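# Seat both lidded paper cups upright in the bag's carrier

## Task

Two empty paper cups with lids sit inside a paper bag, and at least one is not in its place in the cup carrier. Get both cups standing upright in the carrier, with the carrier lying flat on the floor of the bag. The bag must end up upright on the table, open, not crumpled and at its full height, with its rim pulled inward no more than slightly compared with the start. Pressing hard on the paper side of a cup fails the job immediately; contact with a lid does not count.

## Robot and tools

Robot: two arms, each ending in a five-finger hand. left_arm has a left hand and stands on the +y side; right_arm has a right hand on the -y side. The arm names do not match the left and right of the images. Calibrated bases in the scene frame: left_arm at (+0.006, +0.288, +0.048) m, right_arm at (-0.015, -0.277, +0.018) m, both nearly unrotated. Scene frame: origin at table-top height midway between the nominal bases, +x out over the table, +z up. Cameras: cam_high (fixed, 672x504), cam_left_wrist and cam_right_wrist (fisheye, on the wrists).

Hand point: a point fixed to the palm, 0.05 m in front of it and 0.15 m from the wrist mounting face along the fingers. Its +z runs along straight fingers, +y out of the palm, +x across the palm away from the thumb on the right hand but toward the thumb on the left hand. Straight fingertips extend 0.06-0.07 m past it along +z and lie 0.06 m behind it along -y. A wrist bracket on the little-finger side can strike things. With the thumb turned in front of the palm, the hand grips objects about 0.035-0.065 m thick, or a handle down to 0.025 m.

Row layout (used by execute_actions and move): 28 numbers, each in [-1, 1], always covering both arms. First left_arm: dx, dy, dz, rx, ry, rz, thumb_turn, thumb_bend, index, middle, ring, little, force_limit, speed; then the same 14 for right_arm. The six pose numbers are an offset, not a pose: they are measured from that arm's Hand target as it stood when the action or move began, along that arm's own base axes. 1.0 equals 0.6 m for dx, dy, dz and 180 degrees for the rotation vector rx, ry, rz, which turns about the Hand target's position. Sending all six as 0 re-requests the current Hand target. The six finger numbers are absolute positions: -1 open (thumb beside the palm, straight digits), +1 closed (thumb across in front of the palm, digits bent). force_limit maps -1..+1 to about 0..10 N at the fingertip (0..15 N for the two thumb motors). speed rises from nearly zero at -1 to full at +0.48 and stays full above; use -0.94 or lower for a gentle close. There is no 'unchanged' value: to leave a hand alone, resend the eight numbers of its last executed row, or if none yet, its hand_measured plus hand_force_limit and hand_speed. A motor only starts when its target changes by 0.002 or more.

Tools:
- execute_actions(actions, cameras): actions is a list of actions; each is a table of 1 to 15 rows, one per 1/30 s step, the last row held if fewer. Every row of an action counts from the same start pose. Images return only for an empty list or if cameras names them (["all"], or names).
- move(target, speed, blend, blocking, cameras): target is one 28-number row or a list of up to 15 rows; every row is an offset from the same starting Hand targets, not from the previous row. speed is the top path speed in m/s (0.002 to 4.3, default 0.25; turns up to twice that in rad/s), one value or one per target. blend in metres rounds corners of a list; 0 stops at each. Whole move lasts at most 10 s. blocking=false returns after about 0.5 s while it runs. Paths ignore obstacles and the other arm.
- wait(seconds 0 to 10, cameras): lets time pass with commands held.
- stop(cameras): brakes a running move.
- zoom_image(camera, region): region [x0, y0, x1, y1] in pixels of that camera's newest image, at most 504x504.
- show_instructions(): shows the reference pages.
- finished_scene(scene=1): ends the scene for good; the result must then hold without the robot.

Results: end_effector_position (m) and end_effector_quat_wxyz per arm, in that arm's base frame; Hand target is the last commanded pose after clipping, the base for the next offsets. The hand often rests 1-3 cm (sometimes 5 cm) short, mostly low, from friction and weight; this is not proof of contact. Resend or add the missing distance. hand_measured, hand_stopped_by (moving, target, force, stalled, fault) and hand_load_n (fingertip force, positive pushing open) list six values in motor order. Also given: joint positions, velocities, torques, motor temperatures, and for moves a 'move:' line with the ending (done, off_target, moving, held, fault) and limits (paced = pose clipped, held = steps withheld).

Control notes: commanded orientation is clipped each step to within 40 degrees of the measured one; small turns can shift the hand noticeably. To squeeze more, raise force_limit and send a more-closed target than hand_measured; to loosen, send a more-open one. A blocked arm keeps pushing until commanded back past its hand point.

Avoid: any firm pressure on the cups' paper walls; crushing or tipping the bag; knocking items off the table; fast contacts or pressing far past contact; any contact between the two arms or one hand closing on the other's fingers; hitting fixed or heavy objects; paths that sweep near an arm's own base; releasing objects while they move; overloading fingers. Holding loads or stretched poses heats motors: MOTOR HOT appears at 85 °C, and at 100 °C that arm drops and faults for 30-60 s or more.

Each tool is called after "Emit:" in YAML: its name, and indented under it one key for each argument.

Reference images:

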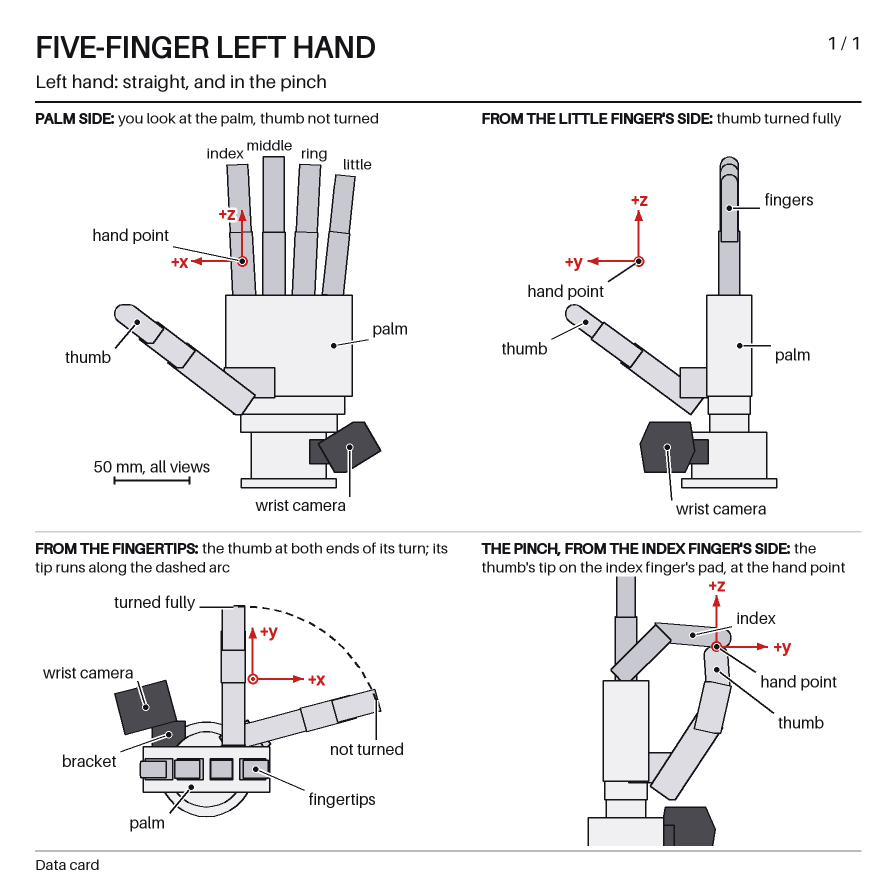

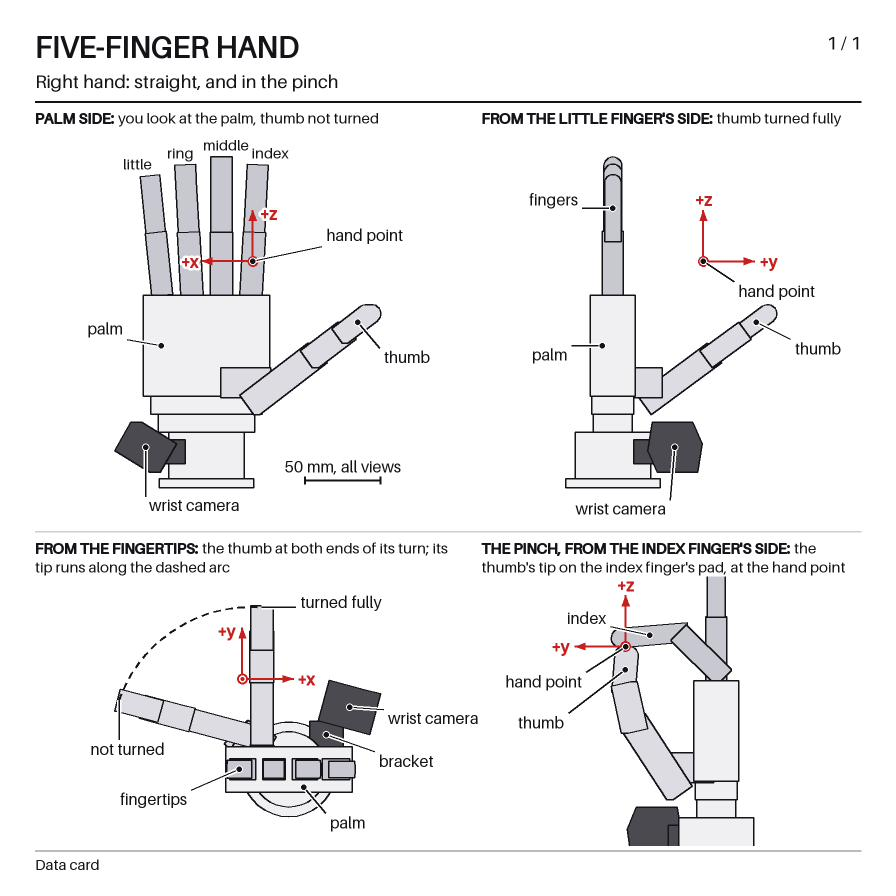

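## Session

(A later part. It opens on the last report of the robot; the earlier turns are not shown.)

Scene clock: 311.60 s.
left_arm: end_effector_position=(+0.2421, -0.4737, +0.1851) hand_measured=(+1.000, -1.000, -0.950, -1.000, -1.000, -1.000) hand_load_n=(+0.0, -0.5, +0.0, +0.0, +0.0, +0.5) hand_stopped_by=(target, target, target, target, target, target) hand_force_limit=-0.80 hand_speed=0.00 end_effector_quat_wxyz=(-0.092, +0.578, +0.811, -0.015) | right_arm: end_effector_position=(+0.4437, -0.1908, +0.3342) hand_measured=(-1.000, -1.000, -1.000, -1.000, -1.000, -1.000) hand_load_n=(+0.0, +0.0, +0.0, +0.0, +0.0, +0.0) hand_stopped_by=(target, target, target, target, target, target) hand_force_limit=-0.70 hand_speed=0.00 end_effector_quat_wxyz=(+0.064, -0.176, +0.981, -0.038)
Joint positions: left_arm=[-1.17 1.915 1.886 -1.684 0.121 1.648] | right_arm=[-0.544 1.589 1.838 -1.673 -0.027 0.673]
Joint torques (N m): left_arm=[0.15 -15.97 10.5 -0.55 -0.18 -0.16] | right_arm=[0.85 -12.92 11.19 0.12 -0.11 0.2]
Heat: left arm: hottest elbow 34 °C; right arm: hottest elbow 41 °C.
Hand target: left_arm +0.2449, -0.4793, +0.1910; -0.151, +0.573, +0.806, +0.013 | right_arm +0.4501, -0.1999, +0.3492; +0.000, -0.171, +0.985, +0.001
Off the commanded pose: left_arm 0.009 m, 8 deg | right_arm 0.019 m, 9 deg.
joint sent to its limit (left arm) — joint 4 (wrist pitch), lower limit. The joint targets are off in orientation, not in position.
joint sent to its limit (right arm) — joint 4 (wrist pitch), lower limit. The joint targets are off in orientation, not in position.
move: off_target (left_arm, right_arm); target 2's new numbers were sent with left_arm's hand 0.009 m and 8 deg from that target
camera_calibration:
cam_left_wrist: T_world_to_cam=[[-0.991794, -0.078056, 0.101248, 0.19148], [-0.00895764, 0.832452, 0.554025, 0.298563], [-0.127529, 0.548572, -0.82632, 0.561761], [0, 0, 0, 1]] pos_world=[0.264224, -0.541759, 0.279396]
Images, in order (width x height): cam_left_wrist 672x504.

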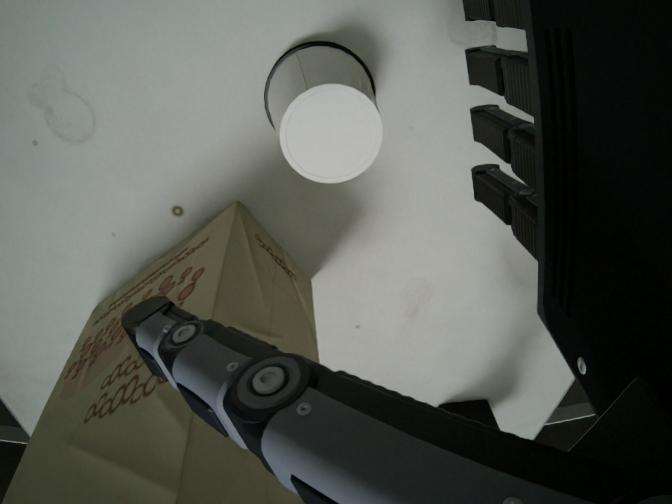

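Emit:
move:
  target: [0.0207,-0.0237,-0.0517,-0.507,-0.2316,0.0470, 1,-1,-0.95,-1,-1,-1,-0.8,0, 0,0,0,0,0,0,-1,-1,-1,-1,-1,-1,-0.7,0]
  speed: 0.35
  cameras: ["cam_left_wrist", "cam_high"]

Scene clock: 320.47 s.
left_arm: end_effector_position=(+0.2606, -0.4908, +0.1598) hand_measured=(+1.000, -1.000, -0.950, -1.000, -1.000, -1.000) hand_load_n=(+0.5, +0.0, +0.0, +0.0, +0.0, +0.0) hand_stopped_by=(target, target, target, target, target, target) hand_force_limit=-0.80 hand_speed=0.00 end_effector_quat_wxyz=(+0.558, +0.417, +0.611, -0.375) | right_arm: end_effector_position=(+0.4437, -0.1908, +0.3342) hand_measured=(-1.000, -1.000, -1.000, -1.000, -1.000, -1.000) hand_load_n=(+0.0, +0.0, +0.0, +0.0, +0.0, +0.0) hand_stopped_by=(target, target, target, target, target, target) hand_force_limit=-0.70 hand_speed=0.00 end_effector_quat_wxyz=(+0.064, -0.176, +0.981, -0.038)
Joint positions: left_arm=[-1.191 1.466 0.569 0.8 0 1.578] | right_arm=[-0.544 1.589 1.838 -1.673 -0.027 0.673]
Joint torques (N m): left_arm=[-1.73 -8.76 6.63 2.67 -0.18 -0.14] | right_arm=[0.79 -12.86 11.17 0.1 -0.1 0.19]
Heat: left arm: hottest elbow 34 °C; right arm: hottest elbow 42 °C.
Hand target: left_arm +0.2572, -0.4934, +0.1597; +0.559, +0.415, +0.609, -0.381 | right_arm +0.4501, -0.1999, +0.3492; +0.000, -0.171, +0.985, +0.001
Off the commanded pose: left_arm 0.004 m, 1 deg | right_arm 0.019 m, 9 deg.
joint sent to its limit (right arm) — joint 4 (wrist pitch), lower limit. The joint targets are off in orientation, not in position.
move: off_target (right_arm)
camera_calibration:
cam_left_wrist: T_world_to_cam=[[-0.882761, -0.388772, -0.263799, 0.0884248], [-0.0182658, 0.589461, -0.807591, 0.427656], [0.469468, -0.708091, -0.527454, -0.267444], [0, 0, 0, 1]] pos_world=[0.211426, -0.407084, 0.227633]
Images, in order (width x height): cam_high 672x504, cam_left_wrist 672x504.

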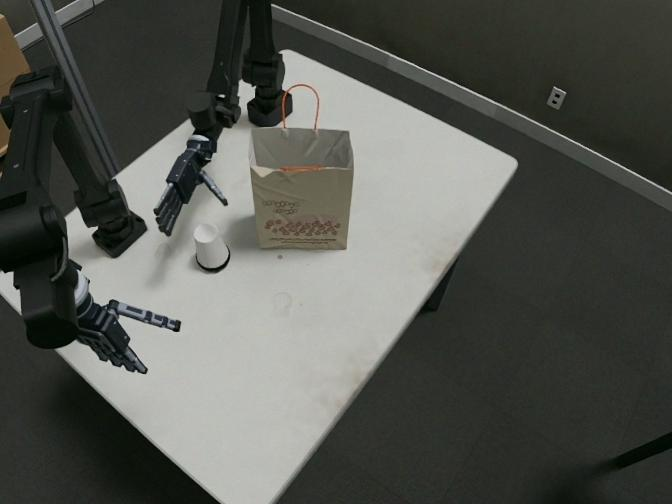

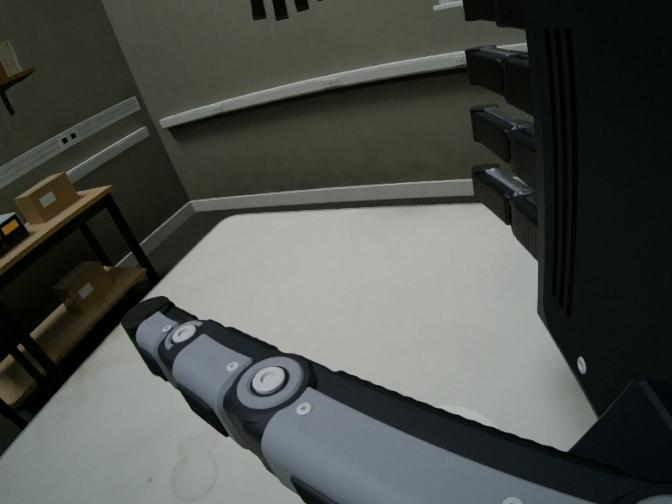

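Emit:
move:
  target: [-0.004,-0.0015,-0.165,0,0,0, 1,-1,-0.95,-1,-1,-1,-0.8,0, 0,0,0,0,0,0,-1,-1,-1,-1,-1,-1,-0.7,0]
  speed: 0.15
  cameras: ["cam_left_wrist", "cam_high"]

Scene clock: 322.97 s.
left_arm: end_effector_position=(+0.2587, -0.4928, +0.0610) hand_measured=(+1.000, -1.000, -0.950, -1.000, -1.000, -1.000) hand_load_n=(+0.0, +0.0, +0.0, +0.0, +0.0, +0.0) hand_stopped_by=(target, target, target, target, target, target) hand_force_limit=-0.80 hand_speed=0.00 end_effector_quat_wxyz=(+0.558, +0.417, +0.611, -0.375) | right_arm: end_effector_position=(+0.4437, -0.1908, +0.3342) hand_measured=(-1.000, -1.000, -1.000, -1.000, -1.000, -1.000) hand_load_n=(+0.0, +0.0, +0.0, +0.0, +0.0, +0.0) hand_stopped_by=(target, target, target, target, target, target) hand_force_limit=-0.70 hand_speed=0.00 end_effector_quat_wxyz=(+0.064, -0.176, +0.981, -0.038)
Joint positions: left_arm=[-1.198 1.811 0.536 1.179 -0.007 1.578] | right_arm=[-0.544 1.589 1.838 -1.673 -0.027 0.673]
Joint torques (N m): left_arm=[-1.49 -11.87 3.79 2.56 -0.2 -0.19] | right_arm=[0.91 -12.92 11.18 0.13 -0.11 0.19]
Heat: left arm: hottest elbow 34 °C; right arm: hottest elbow 42 °C.
Hand target: left_arm +0.2549, -0.4944, +0.0609; +0.559, +0.415, +0.609, -0.381 | right_arm +0.4501, -0.1999, +0.3492; +0.000, -0.171, +0.985, +0.001
Off the commanded pose: left_arm 0.004 m, 1 deg | right_arm 0.019 m, 9 deg.
joint sent to its limit (right arm) — joint 4 (wrist pitch), lower limit. The joint targets are off in orientation, not in position.
move: off_target (right_arm)
camera_calibration:
cam_left_wrist: T_world_to_cam=[[-0.882528, -0.388858, -0.264449, 0.0599059], [-0.0174954, 0.589107, -0.807865, 0.348738], [0.469934, -0.708337, -0.526707, -0.320376], [0, 0, 0, 1]] pos_world=[0.209526, -0.409084, 0.128831]
Images, in order (width x height): cam_high 672x504, cam_left_wrist 672x504.

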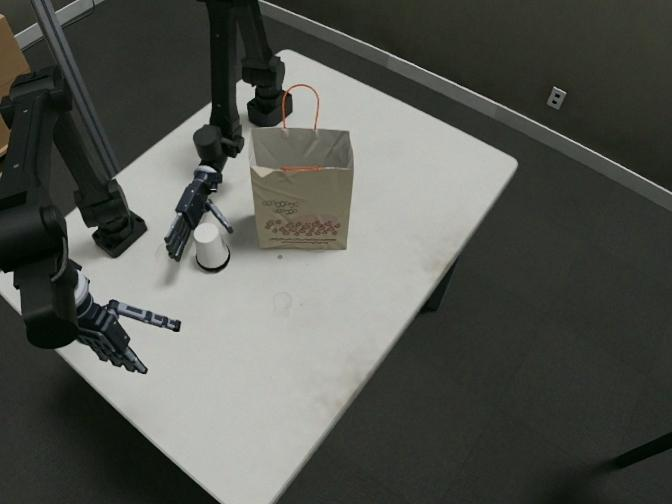

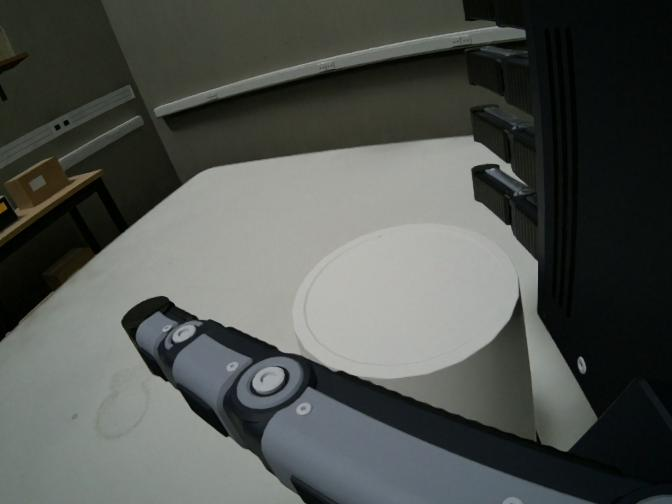

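Emit:
move:
  target: [0,0,-0.1065,0,0,0, 1,-1,-0.95,-1,-1,-1,-0.8,0, 0,0,0,0,0,0,-1,-1,-1,-1,-1,-1,-0.7,0]
  speed: 0.08
  cameras: ["cam_left_wrist", "cam_high"]

Scene clock: 325.40 s.
left_arm: end_effector_position=(+0.2566, -0.4873, -0.0042) hand_measured=(+1.000, -1.000, -0.950, -1.000, -1.000, -1.000) hand_load_n=(+0.0, +0.0, +0.0, +0.0, +0.0, +0.0) hand_stopped_by=(target, target, target, target, target, target) hand_force_limit=-0.80 hand_speed=0.00 end_effector_quat_wxyz=(+0.555, +0.419, +0.614, -0.373) | right_arm: end_effector_position=(+0.4437, -0.1908, +0.3342) hand_measured=(-1.000, -1.000, -1.000, -1.000, -1.000, -1.000) hand_load_n=(+0.0, +0.0, +0.0, +0.0, +0.0, +0.0) hand_stopped_by=(target, target, target, target, target, target) hand_force_limit=-0.70 hand_speed=0.00 end_effector_quat_wxyz=(+0.064, -0.176, +0.981, -0.038)
Joint positions: left_arm=[-1.198 2.05 0.551 1.395 -0.007 1.578] | right_arm=[-0.544 1.589 1.838 -1.673 -0.027 0.673]
Joint torques (N m): left_arm=[-0.44 -10.93 3.4 2.29 -0.23 -0.09] | right_arm=[0.85 -13.04 11.19 0.12 -0.11 0.2]
Heat: left arm: hottest elbow 34 °C; right arm: hottest elbow 42 °C.
Hand target: left_arm +0.2550, -0.4943, -0.0029; +0.559, +0.415, +0.609, -0.381 | right_arm +0.4501, -0.1999, +0.3492; +0.000, -0.171, +0.985, +0.001
Off the commanded pose: left_arm 0.007 m, 1 deg | right_arm 0.019 m, 9 deg.
joint sent to its limit (right arm) — joint 4 (wrist pitch), lower limit. The joint targets are off in orientation, not in position.
move: off_target (right_arm)
camera_calibration:
cam_left_wrist: T_world_to_cam=[[-0.883471, -0.386464, -0.264812, 0.0442953], [-0.0202649, 0.596245, -0.802547, 0.296924], [0.468048, -0.70366, -0.534596, -0.347135], [0, 0, 0, 1]] pos_world=[0.207627, -0.404186, 0.0644483]
Images, in order (width x height): cam_high 672x504, cam_left_wrist 672x504.

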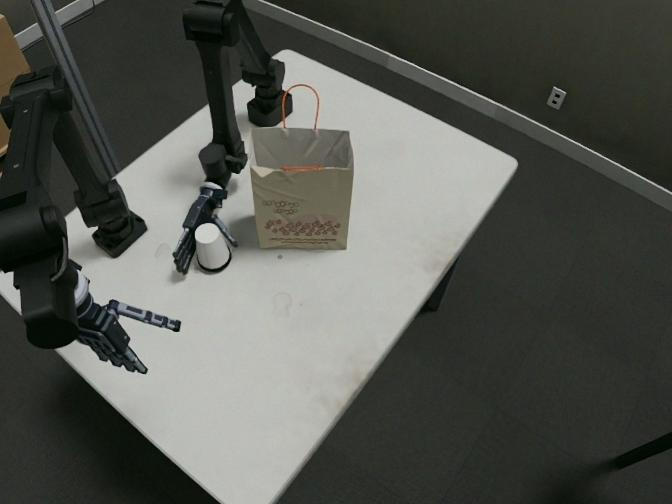

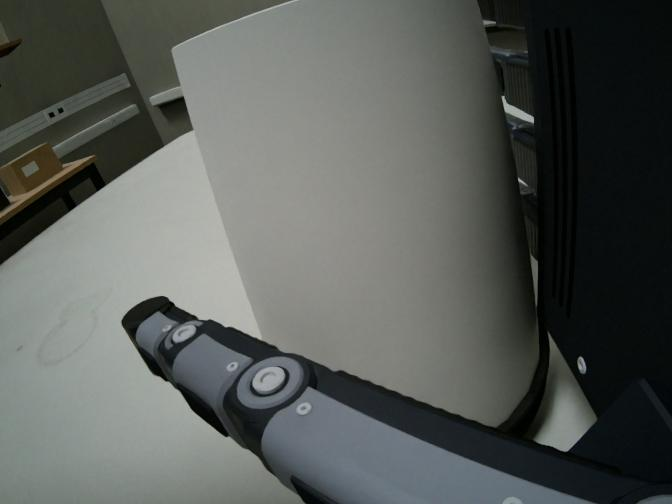

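Emit:
move:
  target: [0,0,0,0,0,0, 1,-0.3,-0.95,-1,-1,-1,-0.82,-0.92, 0,0,0,0,0,0,-1,-1,-1,-1,-1,-1,-0.7,0]
  speed: 0.08
  cameras: ["cam_left_wrist"]

Scene clock: 330.53 s.
left_arm: end_effector_position=(+0.2567, -0.4872, -0.0039) hand_measured=(+1.000, -0.504, -0.950, -1.000, -1.000, -1.000) hand_load_n=(+0.0, +1.5, +0.0, +0.0, +0.0, +0.0) hand_stopped_by=(target, force, target, target, target, target) hand_force_limit=-0.82 hand_speed=-0.92 end_effector_quat_wxyz=(+0.556, +0.419, +0.613, -0.373) | right_arm: end_effector_position=(+0.4437, -0.1908, +0.3342) hand_measured=(-1.000, -1.000, -1.000, -1.000, -1.000, -1.000) hand_load_n=(+0.0, +0.0, +0.0, +0.0, +0.0, +0.0) hand_stopped_by=(target, target, target, target, target, target) hand_force_limit=-0.70 hand_speed=0.00 end_effector_quat_wxyz=(+0.064, -0.176, +0.981, -0.038)
Joint positions: left_arm=[-1.198 2.05 0.551 1.396 -0.008 1.578] | right_arm=[-0.544 1.589 1.838 -1.673 -0.027 0.673]
Joint torques (N m): left_arm=[-0.73 -10.99 3.34 2.66 -0.22 -0.18] | right_arm=[0.85 -12.98 11.21 0.13 -0.11 0.19]
Heat: left arm: hottest elbow 33 °C; right arm: hottest elbow 42 °C.
Hand target: left_arm +0.2550, -0.4943, -0.0029; +0.559, +0.414, +0.609, -0.381 | right_arm +0.4501, -0.1999, +0.3492; +0.000, -0.171, +0.985, +0.001
Off the commanded pose: left_arm 0.007 m, 1 deg | right_arm 0.019 m, 9 deg.
joint sent to its limit (right arm) — joint 4 (wrist pitch), lower limit. The joint targets are off in orientation, not in position.
move: off_target (right_arm)
camera_calibration:
cam_left_wrist: T_world_to_cam=[[-0.883054, -0.387407, -0.264824, 0.0439181], [-0.0203615, 0.595429, -0.80315, 0.296753], [0.46883, -0.703832, -0.533684, -0.347249], [0, 0, 0, 1]] pos_world=[0.207625, -0.404087, 0.0646462]
Images, in order (width x height): cam_left_wrist 672x504.

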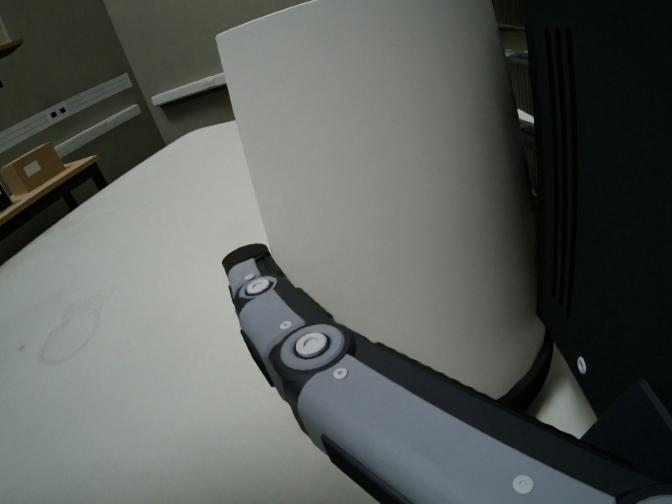

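Emit:
move:
  target: [0,0,0,0,0,0, 1,-0.3,0.3,0.3,0.3,-1,-0.88,-0.86, 0,0,0,0,0,0,-1,-1,-1,-1,-1,-1,-0.7,0]
  speed: 0.08
  cameras: ["cam_left_wrist"]

Scene clock: 333.20 s.
left_arm: end_effector_position=(+0.2567, -0.4873, -0.0036) hand_measured=(+1.000, -0.506, -0.886, -0.612, -0.364, -1.000) hand_load_n=(+1.0, +6.0, +0.5, +0.5, +0.5, +0.0) hand_stopped_by=(target, force, force, force, force, target) hand_force_limit=-0.88 hand_speed=-0.86 end_effector_quat_wxyz=(+0.556, +0.419, +0.613, -0.373) | right_arm: end_effector_position=(+0.4437, -0.1908, +0.3342) hand_measured=(-1.000, -1.000, -1.000, -1.000, -1.000, -1.000) hand_load_n=(-0.5, +0.0, +0.0, +0.0, +0.0, +0.0) hand_stopped_by=(target, target, target, target, target, target) hand_force_limit=-0.70 hand_speed=0.00 end_effector_quat_wxyz=(+0.064, -0.176, +0.981, -0.038)
Joint positions: left_arm=[-1.198 2.05 0.551 1.397 -0.008 1.578] | right_arm=[-0.544 1.589 1.838 -1.673 -0.027 0.673]
Joint torques (N m): left_arm=[-1.85 -11.11 3.47 2.54 -0.19 -0.15] | right_arm=[0.91 -12.92 11.18 0.12 -0.1 0.19]
Heat: left arm: hottest elbow 33 °C; right arm: hottest elbow 42 °C.
Hand target: left_arm +0.2550, -0.4943, -0.0029; +0.559, +0.414, +0.609, -0.381 | right_arm +0.4501, -0.1999, +0.3492; +0.000, -0.171, +0.985, +0.001
Off the commanded pose: left_arm 0.007 m, 1 deg | right_arm 0.019 m, 9 deg.
joint sent to its limit (right arm) — joint 4 (wrist pitch), lower limit. The joint targets are off in orientation, not in position.
move: off_target (right_arm)
camera_calibration:
cam_left_wrist: T_world_to_cam=[[-0.882935, -0.387688, -0.26481, 0.0438316], [-0.0200036, 0.594583, -0.803786, 0.296537], [0.469069, -0.704393, -0.532733, -0.347482], [0, 0, 0, 1]] pos_world=[0.207625, -0.404086, 0.0648441]
Images, in order (width x height): cam_left_wrist 672x504.

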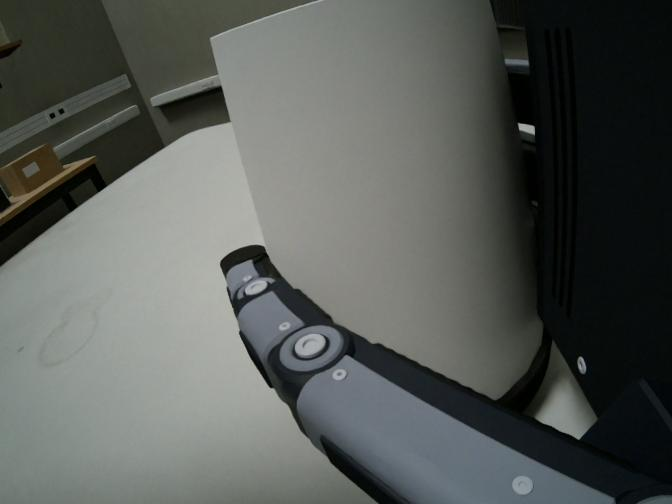

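Emit:
move:
  target: [0,0,0,0,0,0, 1,-0.5,-0.95,-0.75,-0.5,-1,-0.88,-0.5, 0,0,0,0,0,0,-1,-1,-1,-1,-1,-1,-0.7,0]
  speed: 0.08

Scene clock: 334.23 s.
left_arm: end_effector_position=(+0.2567, -0.4873, -0.0036) hand_measured=(+1.000, -0.504, -0.950, -0.750, -0.500, -1.000) hand_load_n=(+0.0, +1.5, +0.0, -0.5, +0.0, +0.0) hand_stopped_by=(target, force, target, target, target, target) hand_force_limit=-0.88 hand_speed=-0.50 end_effector_quat_wxyz=(+0.556, +0.419, +0.613, -0.373) | right_arm: end_effector_position=(+0.4437, -0.1908, +0.3342) hand_measured=(-1.000, -1.000, -1.000, -1.000, -1.000, -1.000) hand_load_n=(+0.0, -0.5, +0.0, -0.5, +0.0, +0.0) hand_stopped_by=(target, target, target, target, target, target) hand_force_limit=-0.70 hand_speed=0.00 end_effector_quat_wxyz=(+0.064, -0.176, +0.981, -0.038)
Joint positions: left_arm=[-1.198 2.05 0.551 1.397 -0.008 1.578] | right_arm=[-0.544 1.589 1.838 -1.673 -0.027 0.673]
Joint torques (N m): left_arm=[-1.2 -11.22 3.38 2.56 -0.16 -0.14] | right_arm=[0.79 -12.92 11.19 0.13 -0.09 0.2]
Heat: left arm: hottest elbow 33 °C; right arm: hottest elbow 42 °C.
Hand target: left_arm +0.2550, -0.4943, -0.0029; +0.559, +0.414, +0.609, -0.381 | right_arm +0.4501, -0.1999, +0.3492; +0.000, -0.171, +0.985, +0.001
Off the commanded pose: left_arm 0.007 m, 1 deg | right_arm 0.019 m, 9 deg.
joint sent to its limit (right arm) — joint 4 (wrist pitch), lower limit. The joint targets are off in orientation, not in position.
move: off_target (right_arm)

Emit:
move:
  target: [0,0,0.1,0,0,0, 1,-0.5,-0.95,-0.75,-0.5,-1,-0.88,-0.5, 0,0,0,0,0,0,-1,-1,-1,-1,-1,-1,-0.7,0]
  speed: 0.06
  cameras: ["cam_left_wrist", "cam_high"]

Scene clock: 336.23 s.
left_arm: end_effector_position=(+0.2596, -0.4947, +0.0603) hand_measured=(+1.000, -0.504, -0.950, -0.750, -0.500, -1.000) hand_load_n=(+0.0, +1.5, +0.0, +0.0, +0.0, +0.0) hand_stopped_by=(target, force, target, target, target, target) hand_force_limit=-0.88 hand_speed=-0.50 end_effector_quat_wxyz=(+0.565, +0.413, +0.605, -0.380) | right_arm: end_effector_position=(+0.4437, -0.1908, +0.3342) hand_measured=(-1.000, -1.000, -1.000, -1.000, -1.000, -1.000) hand_load_n=(+0.0, +0.0, +0.0, +0.0, +0.0, +0.0) hand_stopped_by=(target, target, target, target, target, target) hand_force_limit=-0.70 hand_speed=0.00 end_effector_quat_wxyz=(+0.064, -0.176, +0.981, -0.038)
Joint positions: left_arm=[-1.198 1.837 0.54 1.225 -0.008 1.578] | right_arm=[-0.544 1.589 1.838 -1.673 -0.027 0.673]
Joint torques (N m): left_arm=[-1.08 -11.63 3.4 1.59 -0.2 -0.16] | right_arm=[0.79 -12.92 11.19 0.1 -0.11 0.19]
Heat: left arm: hottest elbow 32 °C; right arm: hottest elbow 42 °C.
Hand target: left_arm +0.2550, -0.4943, +0.0570; +0.559, +0.414, +0.609, -0.381 | right_arm +0.4501, -0.1999, +0.3492; +0.000, -0.171, +0.985, +0.001
Off the commanded pose: left_arm 0.006 m, 1 deg | right_arm 0.019 m, 9 deg.
joint sent to its limit (right arm) — joint 4 (wrist pitch), lower limit. The joint targets are off in orientation, not in position.
move: off_target (right_arm)
camera_calibration:
cam_left_wrist: T_world_to_cam=[[-0.880002, -0.395177, -0.263501, 0.0559597], [-0.0111423, 0.571796, -0.82032, 0.339804], [0.47484, -0.718947, -0.507584, -0.330199], [0, 0, 0, 1]] pos_world=[0.209823, -0.40958, 0.125889]
Images, in order (width x height): cam_high 672x504, cam_left_wrist 672x504.

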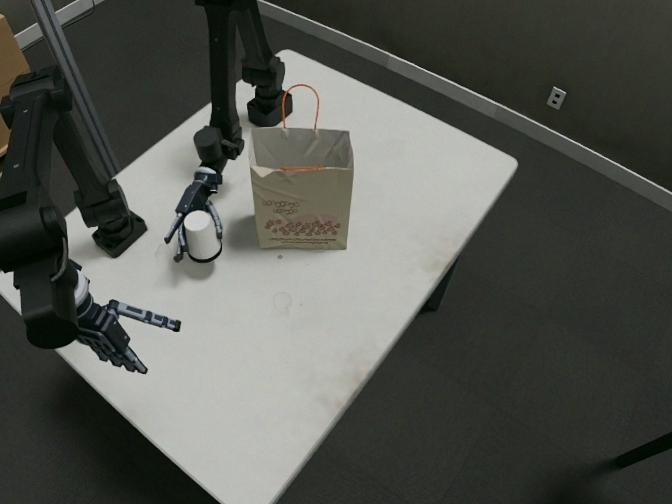

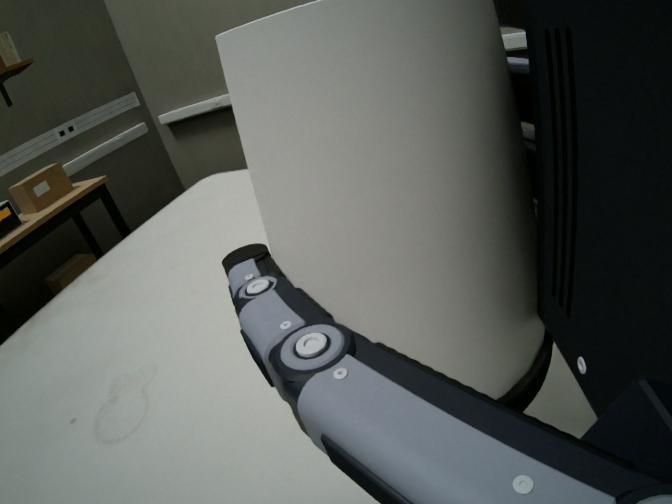

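Emit:
move:
  target:
    - [-0.0583,-0.189,0.01,0,0,-0.038, 1,-0.5,-0.95,-0.75,-0.5,-1,-0.88,-0.5, 0,0,0,0,0,0,-1,-1,-1,-1,-1,-1,-0.7,0]
    - [-0.0583,-0.189,-0.09,0,0,-0.038, 1,-0.5,-0.95,-0.75,-0.5,-1,-0.88,-0.5, 0,0,0,0,0,0,-1,-1,-1,-1,-1,-1,-0.7,0]
  speed: [0.1, 0.06]
  blend: [0.015, 0]
  cameras: ["cam_left_wrist", "cam_high"]

Scene clock: 352.13 s.
left_arm: end_effector_position=(+0.2215, -0.5980, +0.0010) hand_measured=(+1.000, -0.504, -0.950, -0.750, -0.500, -1.000) hand_load_n=(+0.0, +1.5, +0.5, +0.0, +0.0, +0.0) hand_stopped_by=(target, force, target, target, target, target) hand_force_limit=-0.88 hand_speed=-0.50 end_effector_quat_wxyz=(+0.531, +0.455, +0.590, -0.404) | right_arm: end_effector_position=(+0.4437, -0.1908, +0.3342) hand_measured=(-1.000, -1.000, -1.000, -1.000, -1.000, -1.000) hand_load_n=(+0.0, +0.0, +0.0, +0.0, +0.0, +0.0) hand_stopped_by=(target, target, target, target, target, target) hand_force_limit=-0.70 hand_speed=0.00 end_effector_quat_wxyz=(+0.064, -0.176, +0.981, -0.038)
Joint positions: left_arm=[-1.311 2.081 0.79 1.181 -0.004 1.578] | right_arm=[-0.544 1.589 1.838 -1.673 -0.027 0.673]
Joint torques (N m): left_arm=[-1.03 -13.04 5.75 2.62 0.03 -0.08] | right_arm=[0.85 -12.92 11.18 0.13 -0.1 0.2]
Heat: left arm: hottest elbow 31 °C; right arm: hottest elbow 43 °C.
Hand target: left_arm +0.2200, -0.6077, +0.0029; +0.535, +0.450, +0.583, -0.413 | right_arm +0.4501, -0.1999, +0.3492; +0.000, -0.171, +0.985, +0.001
Off the commanded pose: left_arm 0.010 m, 2 deg | right_arm 0.019 m, 9 deg.
joint sent to its limit (right arm) — joint 4 (wrist pitch), lower limit. The joint targets are off in orientation, not in position.
move: off_target (right_arm)
camera_calibration:
cam_left_wrist: T_world_to_cam=[[-0.922852, -0.279757, -0.264728, 0.0444641], [0.0480206, 0.598391, -0.799764, 0.352597], [0.382151, -0.750776, -0.538792, -0.415017], [0, 0, 0, 1]] pos_world=[0.182701, -0.510137, 0.0701576]
Images, in order (width x height): cam_high 672x504, cam_left_wrist 672x504.

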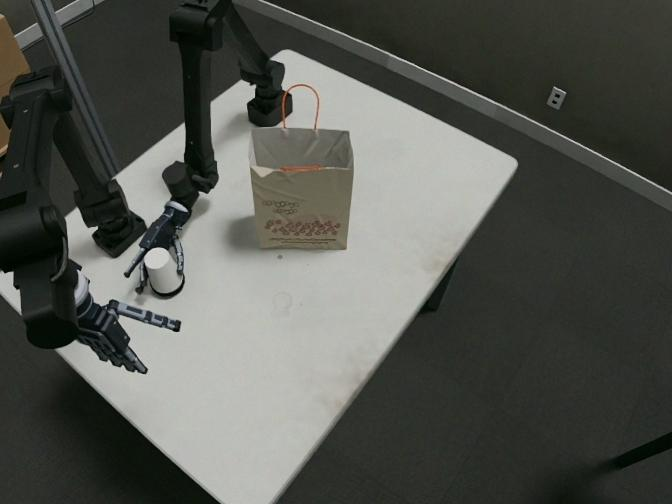

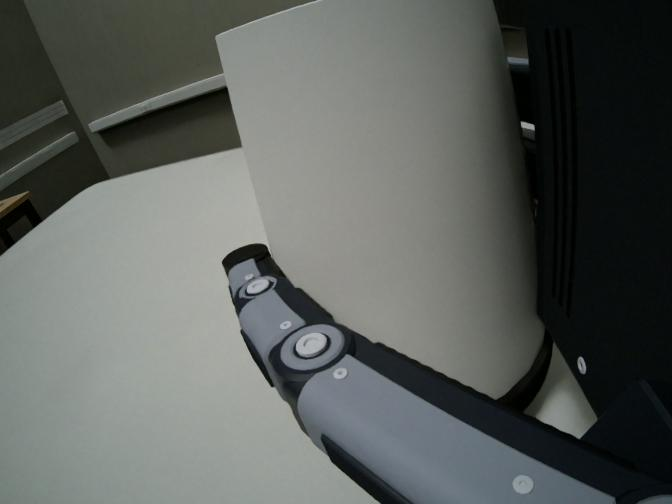

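Emit:
move:
  target:
    - [0,0,-0.0133,-0.0107,-0.0028,0, 1,-0.5,-0.95,-0.75,-0.5,-1,-0.88,-0.5, 0,0,0,0,0,0,-1,-1,-1,-1,-1,-1,-0.7,0]
    - [0,0,-0.0133,-0.0107,-0.0028,0, 1,-0.65,-0.98,-0.9,-0.8,-1,-0.88,-0.5, 0,0,0,0,0,0,-1,-1,-1,-1,-1,-1,-0.7,0]
  speed: 0.05
  cameras: ["cam_left_wrist"]

Scene clock: 355.23 s.
left_arm: end_effector_position=(+0.2221, -0.6001, -0.0019) hand_measured=(+1.000, -0.650, -0.980, -0.900, -0.800, -1.000) hand_load_n=(+0.0, +0.0, +0.0, +0.0, +0.0, +0.0) hand_stopped_by=(target, target, target, target, target, target) hand_force_limit=-0.88 hand_speed=-0.50 end_effector_quat_wxyz=(+0.544, +0.446, +0.578, -0.414) | right_arm: end_effector_position=(+0.4437, -0.1908, +0.3342) hand_measured=(-1.000, -1.000, -1.000, -1.000, -1.000, -1.000) hand_load_n=(+0.0, +0.0, +0.0, +0.0, +0.0, -0.5) hand_stopped_by=(target, target, target, target, target, target) hand_force_limit=-0.70 hand_speed=0.00 end_effector_quat_wxyz=(+0.064, -0.176, +0.981, -0.038)
Joint positions: left_arm=[-1.311 2.125 0.799 1.26 -0.004 1.578] | right_arm=[-0.544 1.589 1.838 -1.673 -0.027 0.673]
Joint torques (N m): left_arm=[-0.73 -12.57 5.27 2.84 0.02 -0.16] | right_arm=[0.79 -12.92 11.19 0.12 -0.11 0.2]
Heat: left arm: hottest elbow 31 °C; right arm: hottest elbow 43 °C.
Hand target: left_arm +0.2200, -0.6077, -0.0051; +0.545, +0.443, +0.574, -0.421 | right_arm +0.4501, -0.1999, +0.3492; +0.000, -0.171, +0.985, +0.001
Off the commanded pose: left_arm 0.008 m, 1 deg | right_arm 0.019 m, 9 deg.
joint sent to its limit (right arm) — joint 4 (wrist pitch), lower limit. The joint targets are off in orientation, not in position.
move: off_target (right_arm)
camera_calibration:
cam_left_wrist: T_world_to_cam=[[-0.919906, -0.290952, -0.262906, 0.0362197], [0.0571034, 0.563903, -0.823864, 0.328732], [0.387958, -0.772891, -0.502124, -0.432911], [0, 0, 0, 1]] pos_world=[0.182498, -0.509428, 0.0629776]
Images, in order (width x height): cam_left_wrist 672x504.

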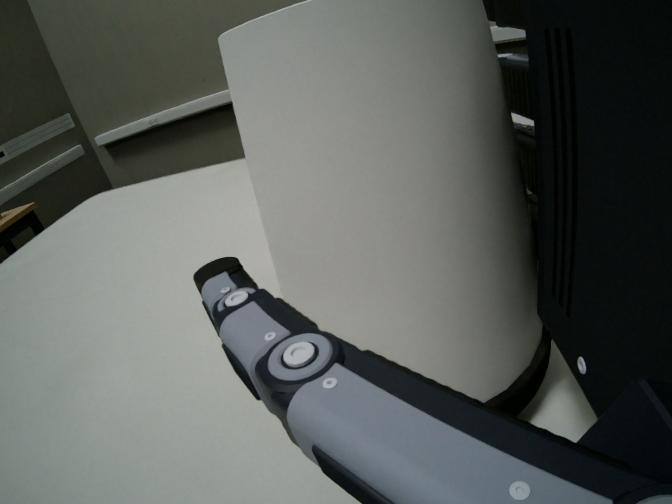

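Emit:
move:
  target: [0.002,0.01,-0.0165,-0.0107,-0.0028,0, 1,-0.65,-0.98,-0.9,-0.8,-1,-0.88,-0.5, 0,0,0,0,0,0,-1,-1,-1,-1,-1,-1,-0.7,0]
  speed: 0.05
  cameras: ["cam_left_wrist"]

Scene clock: 357.03 s.
left_arm: end_effector_position=(+0.2201, -0.5972, -0.0117) hand_measured=(+1.000, -0.650, -0.980, -0.900, -0.800, -1.000) hand_load_n=(+0.0, +0.0, +0.0, +0.0, +0.0, +0.0) hand_stopped_by=(target, target, target, target, target, target) hand_force_limit=-0.88 hand_speed=-0.50 end_effector_quat_wxyz=(+0.553, +0.440, +0.567, -0.423) | right_arm: end_effector_position=(+0.4437, -0.1908, +0.3342) hand_measured=(-1.000, -1.000, -1.000, -1.000, -1.000, -1.000) hand_load_n=(+0.0, +0.0, +0.0, +0.0, +0.0, +0.0) hand_stopped_by=(target, target, target, target, target, target) hand_force_limit=-0.70 hand_speed=0.00 end_effector_quat_wxyz=(+0.064, -0.176, +0.981, -0.038)
Joint positions: left_arm=[-1.311 2.181 0.799 1.353 0.002 1.578] | right_arm=[-0.544 1.589 1.838 -1.673 -0.027 0.673]
Joint torques (N m): left_arm=[-0.15 -13.27 4.37 2.5 0.01 -0.11] | right_arm=[0.91 -12.86 11.17 0.14 -0.1 0.2]
Heat: left arm: hottest elbow 31 °C; right arm: hottest elbow 43 °C.
Hand target: left_arm +0.2212, -0.6017, -0.0149; +0.555, +0.435, +0.564, -0.429 | right_arm +0.4501, -0.1999, +0.3492; +0.000, -0.171, +0.985, +0.001
Off the commanded pose: left_arm 0.006 m, 1 deg | right_arm 0.019 m, 9 deg.
joint sent to its limit (right arm) — joint 4 (wrist pitch), lower limit. The joint targets are off in orientation, not in position.
move: off_target (right_arm)
camera_calibration:
cam_left_wrist: T_world_to_cam=[[-0.919197, -0.294926, -0.260951, 0.0302459], [0.0679111, 0.534007, -0.842748, 0.298783], [0.387898, -0.792373, -0.470829, -0.445981], [0, 0, 0, 1]] pos_world=[0.180506, -0.504016, 0.0497107]
Images, in order (width x height): cam_left_wrist 672x504.

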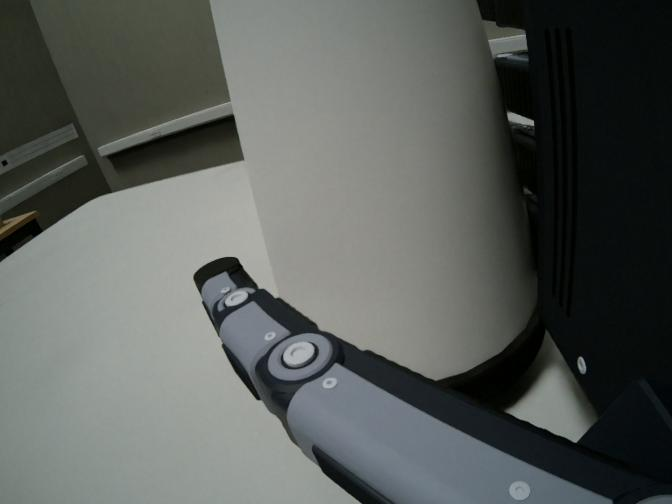

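Emit:
move:
  target:
    - [0,0,0,0,0,0, 1,-0.3,-0.98,-0.9,-0.8,-1,-0.8,-0.92, 0,0,0,0,0,0,-1,-1,-1,-1,-1,-1,-0.7,0]
  speed: 0.05
  cameras: ["cam_left_wrist"]

Scene clock: 359.67 s.
left_arm: end_effector_position=(+0.2201, -0.5972, -0.0117) hand_measured=(+1.000, -0.498, -0.980, -0.900, -0.800, -1.000) hand_load_n=(+0.0, +2.0, +0.5, +0.0, +0.0, +0.0) hand_stopped_by=(target, force, target, target, target, target) hand_force_limit=-0.80 hand_speed=-0.92 end_effector_quat_wxyz=(+0.553, +0.440, +0.567, -0.423) | right_arm: end_effector_position=(+0.4437, -0.1908, +0.3342) hand_measured=(-1.000, -1.000, -1.000, -1.000, -1.000, -1.000) hand_load_n=(+0.0, +0.0, +0.0, +0.0, +0.0, +0.0) hand_stopped_by=(target, target, target, target, target, target) hand_force_limit=-0.70 hand_speed=0.00 end_effector_quat_wxyz=(+0.064, -0.176, +0.981, -0.038)
Joint positions: left_arm=[-1.311 2.181 0.799 1.353 0.002 1.578] | right_arm=[-0.544 1.589 1.838 -1.673 -0.027 0.673]
Joint torques (N m): left_arm=[-0.26 -12.92 4.59 2.29 0.07 -0.08] | right_arm=[0.85 -12.86 11.19 0.12 -0.11 0.2]
Heat: left arm: hottest elbow 31 °C; right arm: hottest elbow 43 °C.
Hand target: left_arm +0.2212, -0.6017, -0.0149; +0.555, +0.435, +0.564, -0.429 | right_arm +0.4501, -0.1999, +0.3492; +0.000, -0.171, +0.985, +0.001
Off the commanded pose: left_arm 0.006 m, 1 deg | right_arm 0.019 m, 9 deg.
joint sent to its limit (right arm) — joint 4 (wrist pitch), lower limit. The joint targets are off in orientation, not in position.
move: off_target (right_arm)
camera_calibration:
cam_left_wrist: T_world_to_cam=[[-0.919197, -0.294926, -0.260951, 0.0302459], [0.0679111, 0.534007, -0.842748, 0.298783], [0.387898, -0.792373, -0.470829, -0.445981], [0, 0, 0, 1]] pos_world=[0.180506, -0.504016, 0.0497107]
Images, in order (width x height): cam_left_wrist 672x504.

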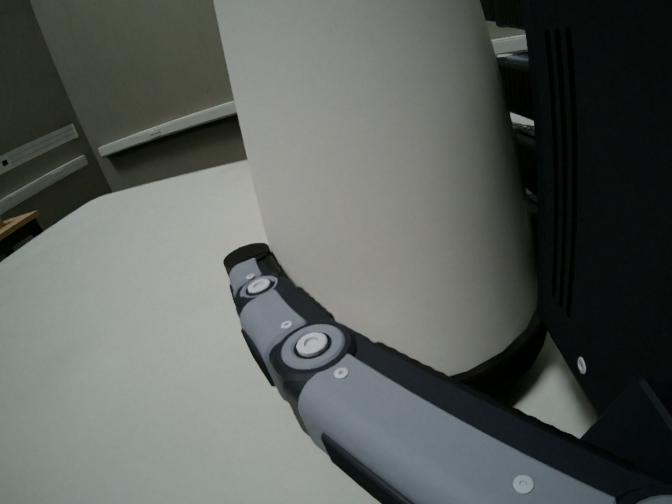

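Emit:
move:
  target:
    - [0,0,0.108,0,0,0, 1,-0.3,-0.98,-0.9,-0.8,-1,-0.8,-0.92, 0,0,0,0,0,0,-1,-1,-1,-1,-1,-1,-0.7,0]
    - [0.1782,0.1107,0.2082,0,0,0.0628, 1,-0.3,-0.98,-0.9,-0.8,-1,-0.8,-0.92, 0,0,0,0,0,0,-1,-1,-1,-1,-1,-1,-0.7,0]
  speed: [0.06, 0.12]
  blend: [0.02, 0]
  cameras: ["cam_left_wrist","cam_high"]

Scene clock: 366.87 s.
left_arm: end_effector_position=(+0.3291, -0.5370, +0.1123) hand_measured=(+1.000, -0.498, -0.980, -0.900, -0.800, -1.000) hand_load_n=(+0.0, +1.5, +0.5, +0.0, +0.0, +0.0) hand_stopped_by=(target, force, target, target, target, target) hand_force_limit=-0.80 hand_speed=-0.92 end_effector_quat_wxyz=(+0.600, +0.378, +0.600, -0.372) | right_arm: end_effector_position=(+0.4437, -0.1908, +0.3342) hand_measured=(-1.000, -1.000, -1.000, -1.000, -1.000, -1.000) hand_load_n=(+0.0, +0.0, +0.0, +0.0, +0.0, +0.5) hand_stopped_by=(target, target, target, target, target, target) hand_force_limit=-0.70 hand_speed=0.00 end_effector_quat_wxyz=(+0.064, -0.176, +0.981, -0.038)
Joint positions: left_arm=[-1.116 1.816 0.733 1.078 0.001 1.578] | right_arm=[-0.544 1.589 1.838 -1.673 -0.027 0.673]
Joint torques (N m): left_arm=[-0.21 -13.74 4.81 1.39 0.06 -0.12] | right_arm=[0.91 -12.92 11.18 0.1 -0.1 0.19]
Heat: left arm: hottest elbow 30 °C; right arm: hottest elbow 43 °C.
Hand target: left_arm +0.3280, -0.5354, +0.1100; +0.595, +0.378, +0.604, -0.372 | right_arm +0.4501, -0.1999, +0.3492; +0.000, -0.171, +0.985, +0.001
Off the commanded pose: left_arm 0.003 m, 1 deg | right_arm 0.019 m, 9 deg.
joint sent to its limit (right arm) — joint 4 (wrist pitch), lower limit. The joint targets are off in orientation, not in position.
move: off_target (right_arm)
camera_calibration:
cam_left_wrist: T_world_to_cam=[[-0.841343, -0.474059, -0.259635, 0.0585338], [-0.0283356, 0.518383, -0.854679, 0.38828], [0.539759, -0.711721, -0.449571, -0.391231], [0, 0, 0, 1]] pos_world=[0.27142, -0.451977, 0.171166]
Images, in order (width x height): cam_high 672x504, cam_left_wrist 672x504.

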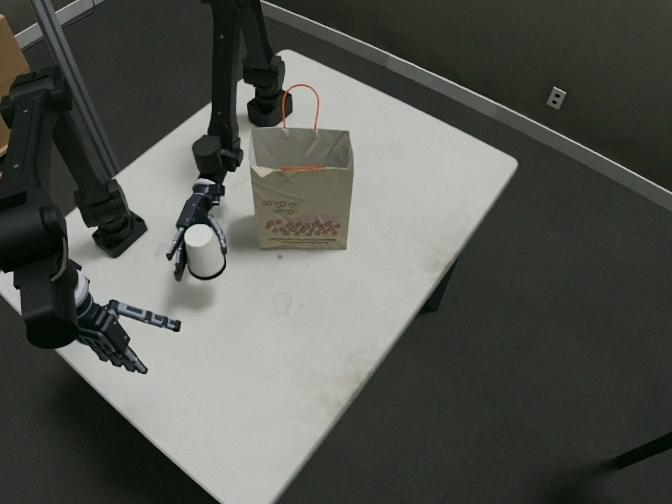

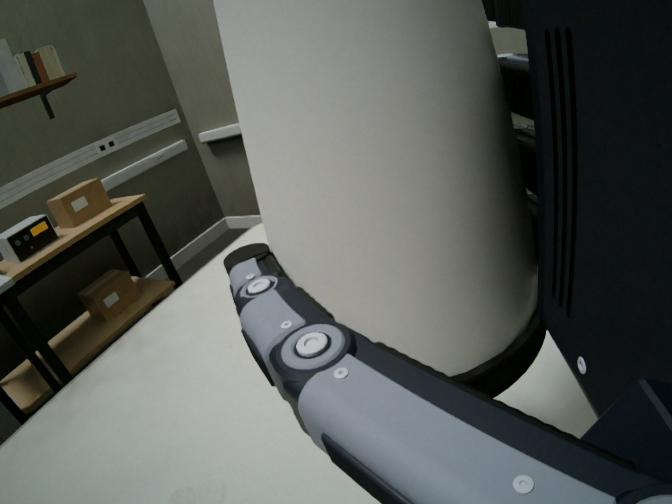

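Emit:
move:
  target: [-0.1348,-0.0653,-0.05,-0.2188,0.4496,0.0077, 1,-0.3,-0.98,-0.9,-0.8,-1,-0.8,-0.92, 0,0,0,0,0,0,-1,-1,-1,-1,-1,-1,-0.7,0]
  speed: 0.22
  cameras: ["cam_left_wrist","cam_high"]

Scene clock: 372.00 s.
left_arm: end_effector_position=(+0.2444, -0.5770, +0.0886) hand_measured=(+1.000, -0.498, -0.980, -0.900, -0.800, -1.000) hand_load_n=(-0.5, +1.5, +0.0, +0.0, +0.0, +0.0) hand_stopped_by=(target, force, target, target, target, target) hand_force_limit=-0.80 hand_speed=-0.92 end_effector_quat_wxyz=(+0.160, -0.153, +0.694, -0.685) | right_arm: end_effector_position=(+0.4437, -0.1908, +0.3342) hand_measured=(-1.000, -1.000, -1.000, -1.000, -1.000, -1.000) hand_load_n=(+0.0, +0.0, +0.0, +0.0, +0.0, +0.0) hand_stopped_by=(target, target, target, target, target, target) hand_force_limit=-0.70 hand_speed=0.00 end_effector_quat_wxyz=(+0.064, -0.176, +0.981, -0.038)
Joint positions: left_arm=[-1.121 1.791 0.733 1.048 0.003 0.013] | right_arm=[-0.544 1.589 1.838 -1.673 -0.027 0.673]
Joint torques (N m): left_arm=[1.03 -11.93 5.05 2.63 0.01 -0.2] | right_arm=[0.85 -13.04 11.19 0.13 -0.1 0.19]
Heat: left arm: hottest elbow 30 °C; right arm: hottest elbow 43 °C.
Hand target: left_arm +0.2472, -0.5745, +0.0801; +0.157, -0.160, +0.694, -0.684 | right_arm +0.4501, -0.1999, +0.3492; +0.000, -0.171, +0.985, +0.001
Off the commanded pose: left_arm 0.009 m, 1 deg | right_arm 0.019 m, 9 deg.
joint sent to its limit (right arm) — joint 4 (wrist pitch), lower limit. The joint targets are off in orientation, not in position.
move: off_target (right_arm)
camera_calibration:
cam_left_wrist: T_world_to_cam=[[-0.208753, -0.17697, 0.961823, -0.129206], [-0.977736, 0.0592104, -0.201312, 0.295516], [-0.0213237, -0.982434, -0.18539, -0.427168], [0, 0, 0, 1]] pos_world=[0.252855, -0.460027, 0.104571]
Images, in order (width x height): cam_high 672x504, cam_left_wrist 672x504.

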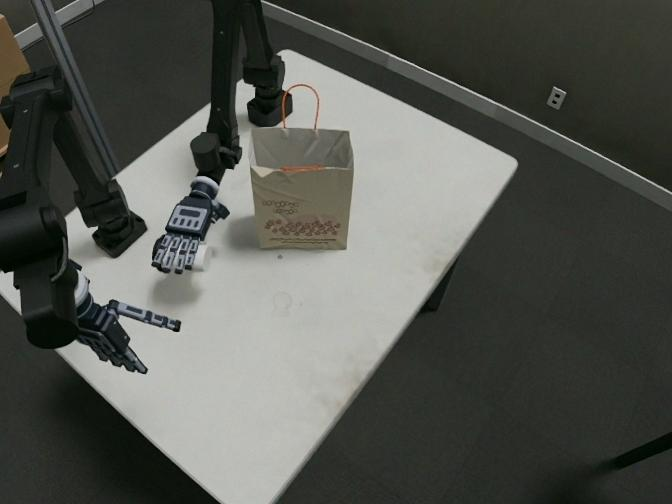

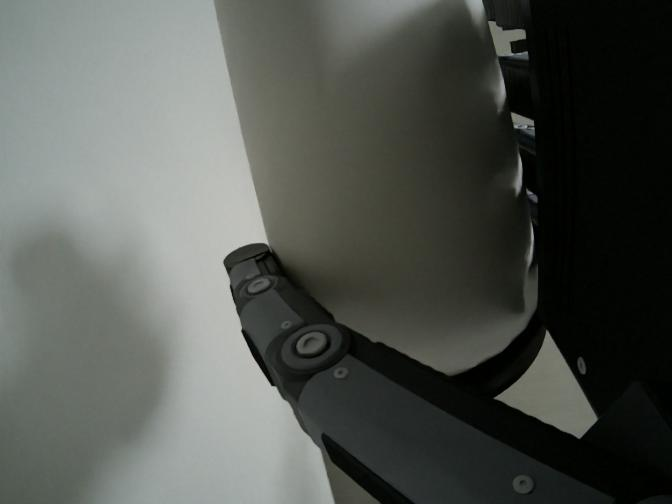

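Emit:
move:
  target: [-0.0552,-0.0268,0.1132,-0.1205,0.3717,0.0440, 1,-0.3,-0.98,-0.9,-0.8,-1,-0.8,-0.92, 0,0,0,0,0,0,-1,-1,-1,-1,-1,-1,-0.7,0]
  speed: 0.22
  cameras: ["cam_left_wrist","cam_high"]

Scene clock: 377.47 s.
left_arm: end_effector_position=(+0.2133, -0.5828, +0.1333) hand_measured=(+1.000, -0.498, -0.980, -0.900, -0.800, -1.000) hand_load_n=(-0.5, +1.5, +0.5, +0.0, +0.0, +0.0) hand_stopped_by=(target, force, target, target, target, target) hand_force_limit=-0.80 hand_speed=-0.92 end_effector_quat_wxyz=(+0.227, +0.580, -0.527, +0.578) | right_arm: end_effector_position=(+0.4437, -0.1908, +0.3342) hand_measured=(-1.000, -1.000, -1.000, -1.000, -1.000, -1.000) hand_load_n=(+0.0, -0.5, +0.0, +0.0, +0.0, +0.0) hand_stopped_by=(target, target, target, target, target, target) hand_force_limit=-0.70 hand_speed=0.00 end_effector_quat_wxyz=(+0.064, -0.176, +0.981, -0.038)
Joint positions: left_arm=[-1.11 1.686 0.733 0.722 0.002 -1.208] | right_arm=[-0.544 1.589 1.838 -1.673 -0.027 0.673]
Joint torques (N m): left_arm=[-0.97 -11.52 8.25 1.44 -0.04 -0.35] | right_arm=[0.79 -12.92 11.19 0.12 -0.11 0.19]
Heat: left arm: hottest elbow 30 °C; right arm: hottest elbow 43 °C.
Hand target: left_arm +0.2141, -0.5906, +0.1481; +0.236, +0.578, -0.520, +0.583 | right_arm +0.4501, -0.1999, +0.3492; +0.000, -0.171, +0.985, +0.001
Off the commanded pose: left_arm 0.017 m, 1 deg | right_arm 0.019 m, 9 deg.
joint sent to its limit (right arm) — joint 4 (wrist pitch), lower limit. The joint targets are off in orientation, not in position.
move: off_target (left_arm, right_arm)
camera_calibration:
cam_left_wrist: T_world_to_cam=[[0.813485, 0.190202, 0.549604, -0.128871], [-0.56683, 0.0477697, 0.822449, 0.0436964], [0.130177, -0.980582, 0.146672, -0.500663], [0, 0, 0, 1]] pos_world=[0.194778, -0.468517, 0.108323]
Images, in order (width x height): cam_high 672x504, cam_left_wrist 672x504.

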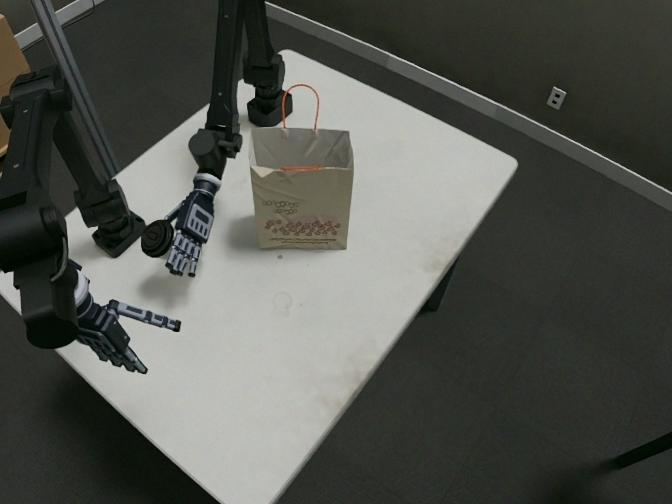

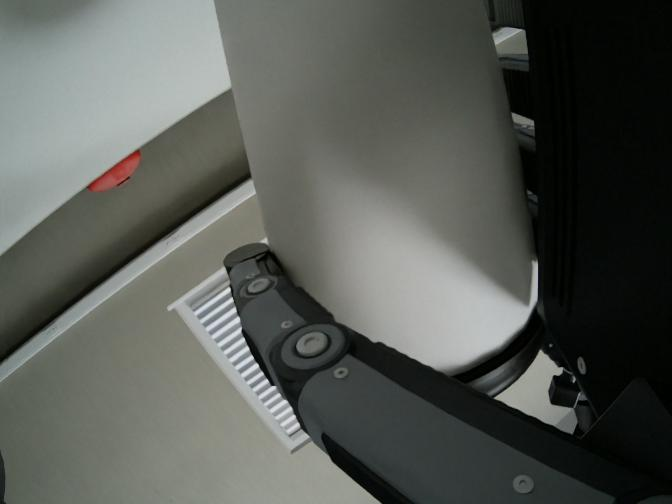

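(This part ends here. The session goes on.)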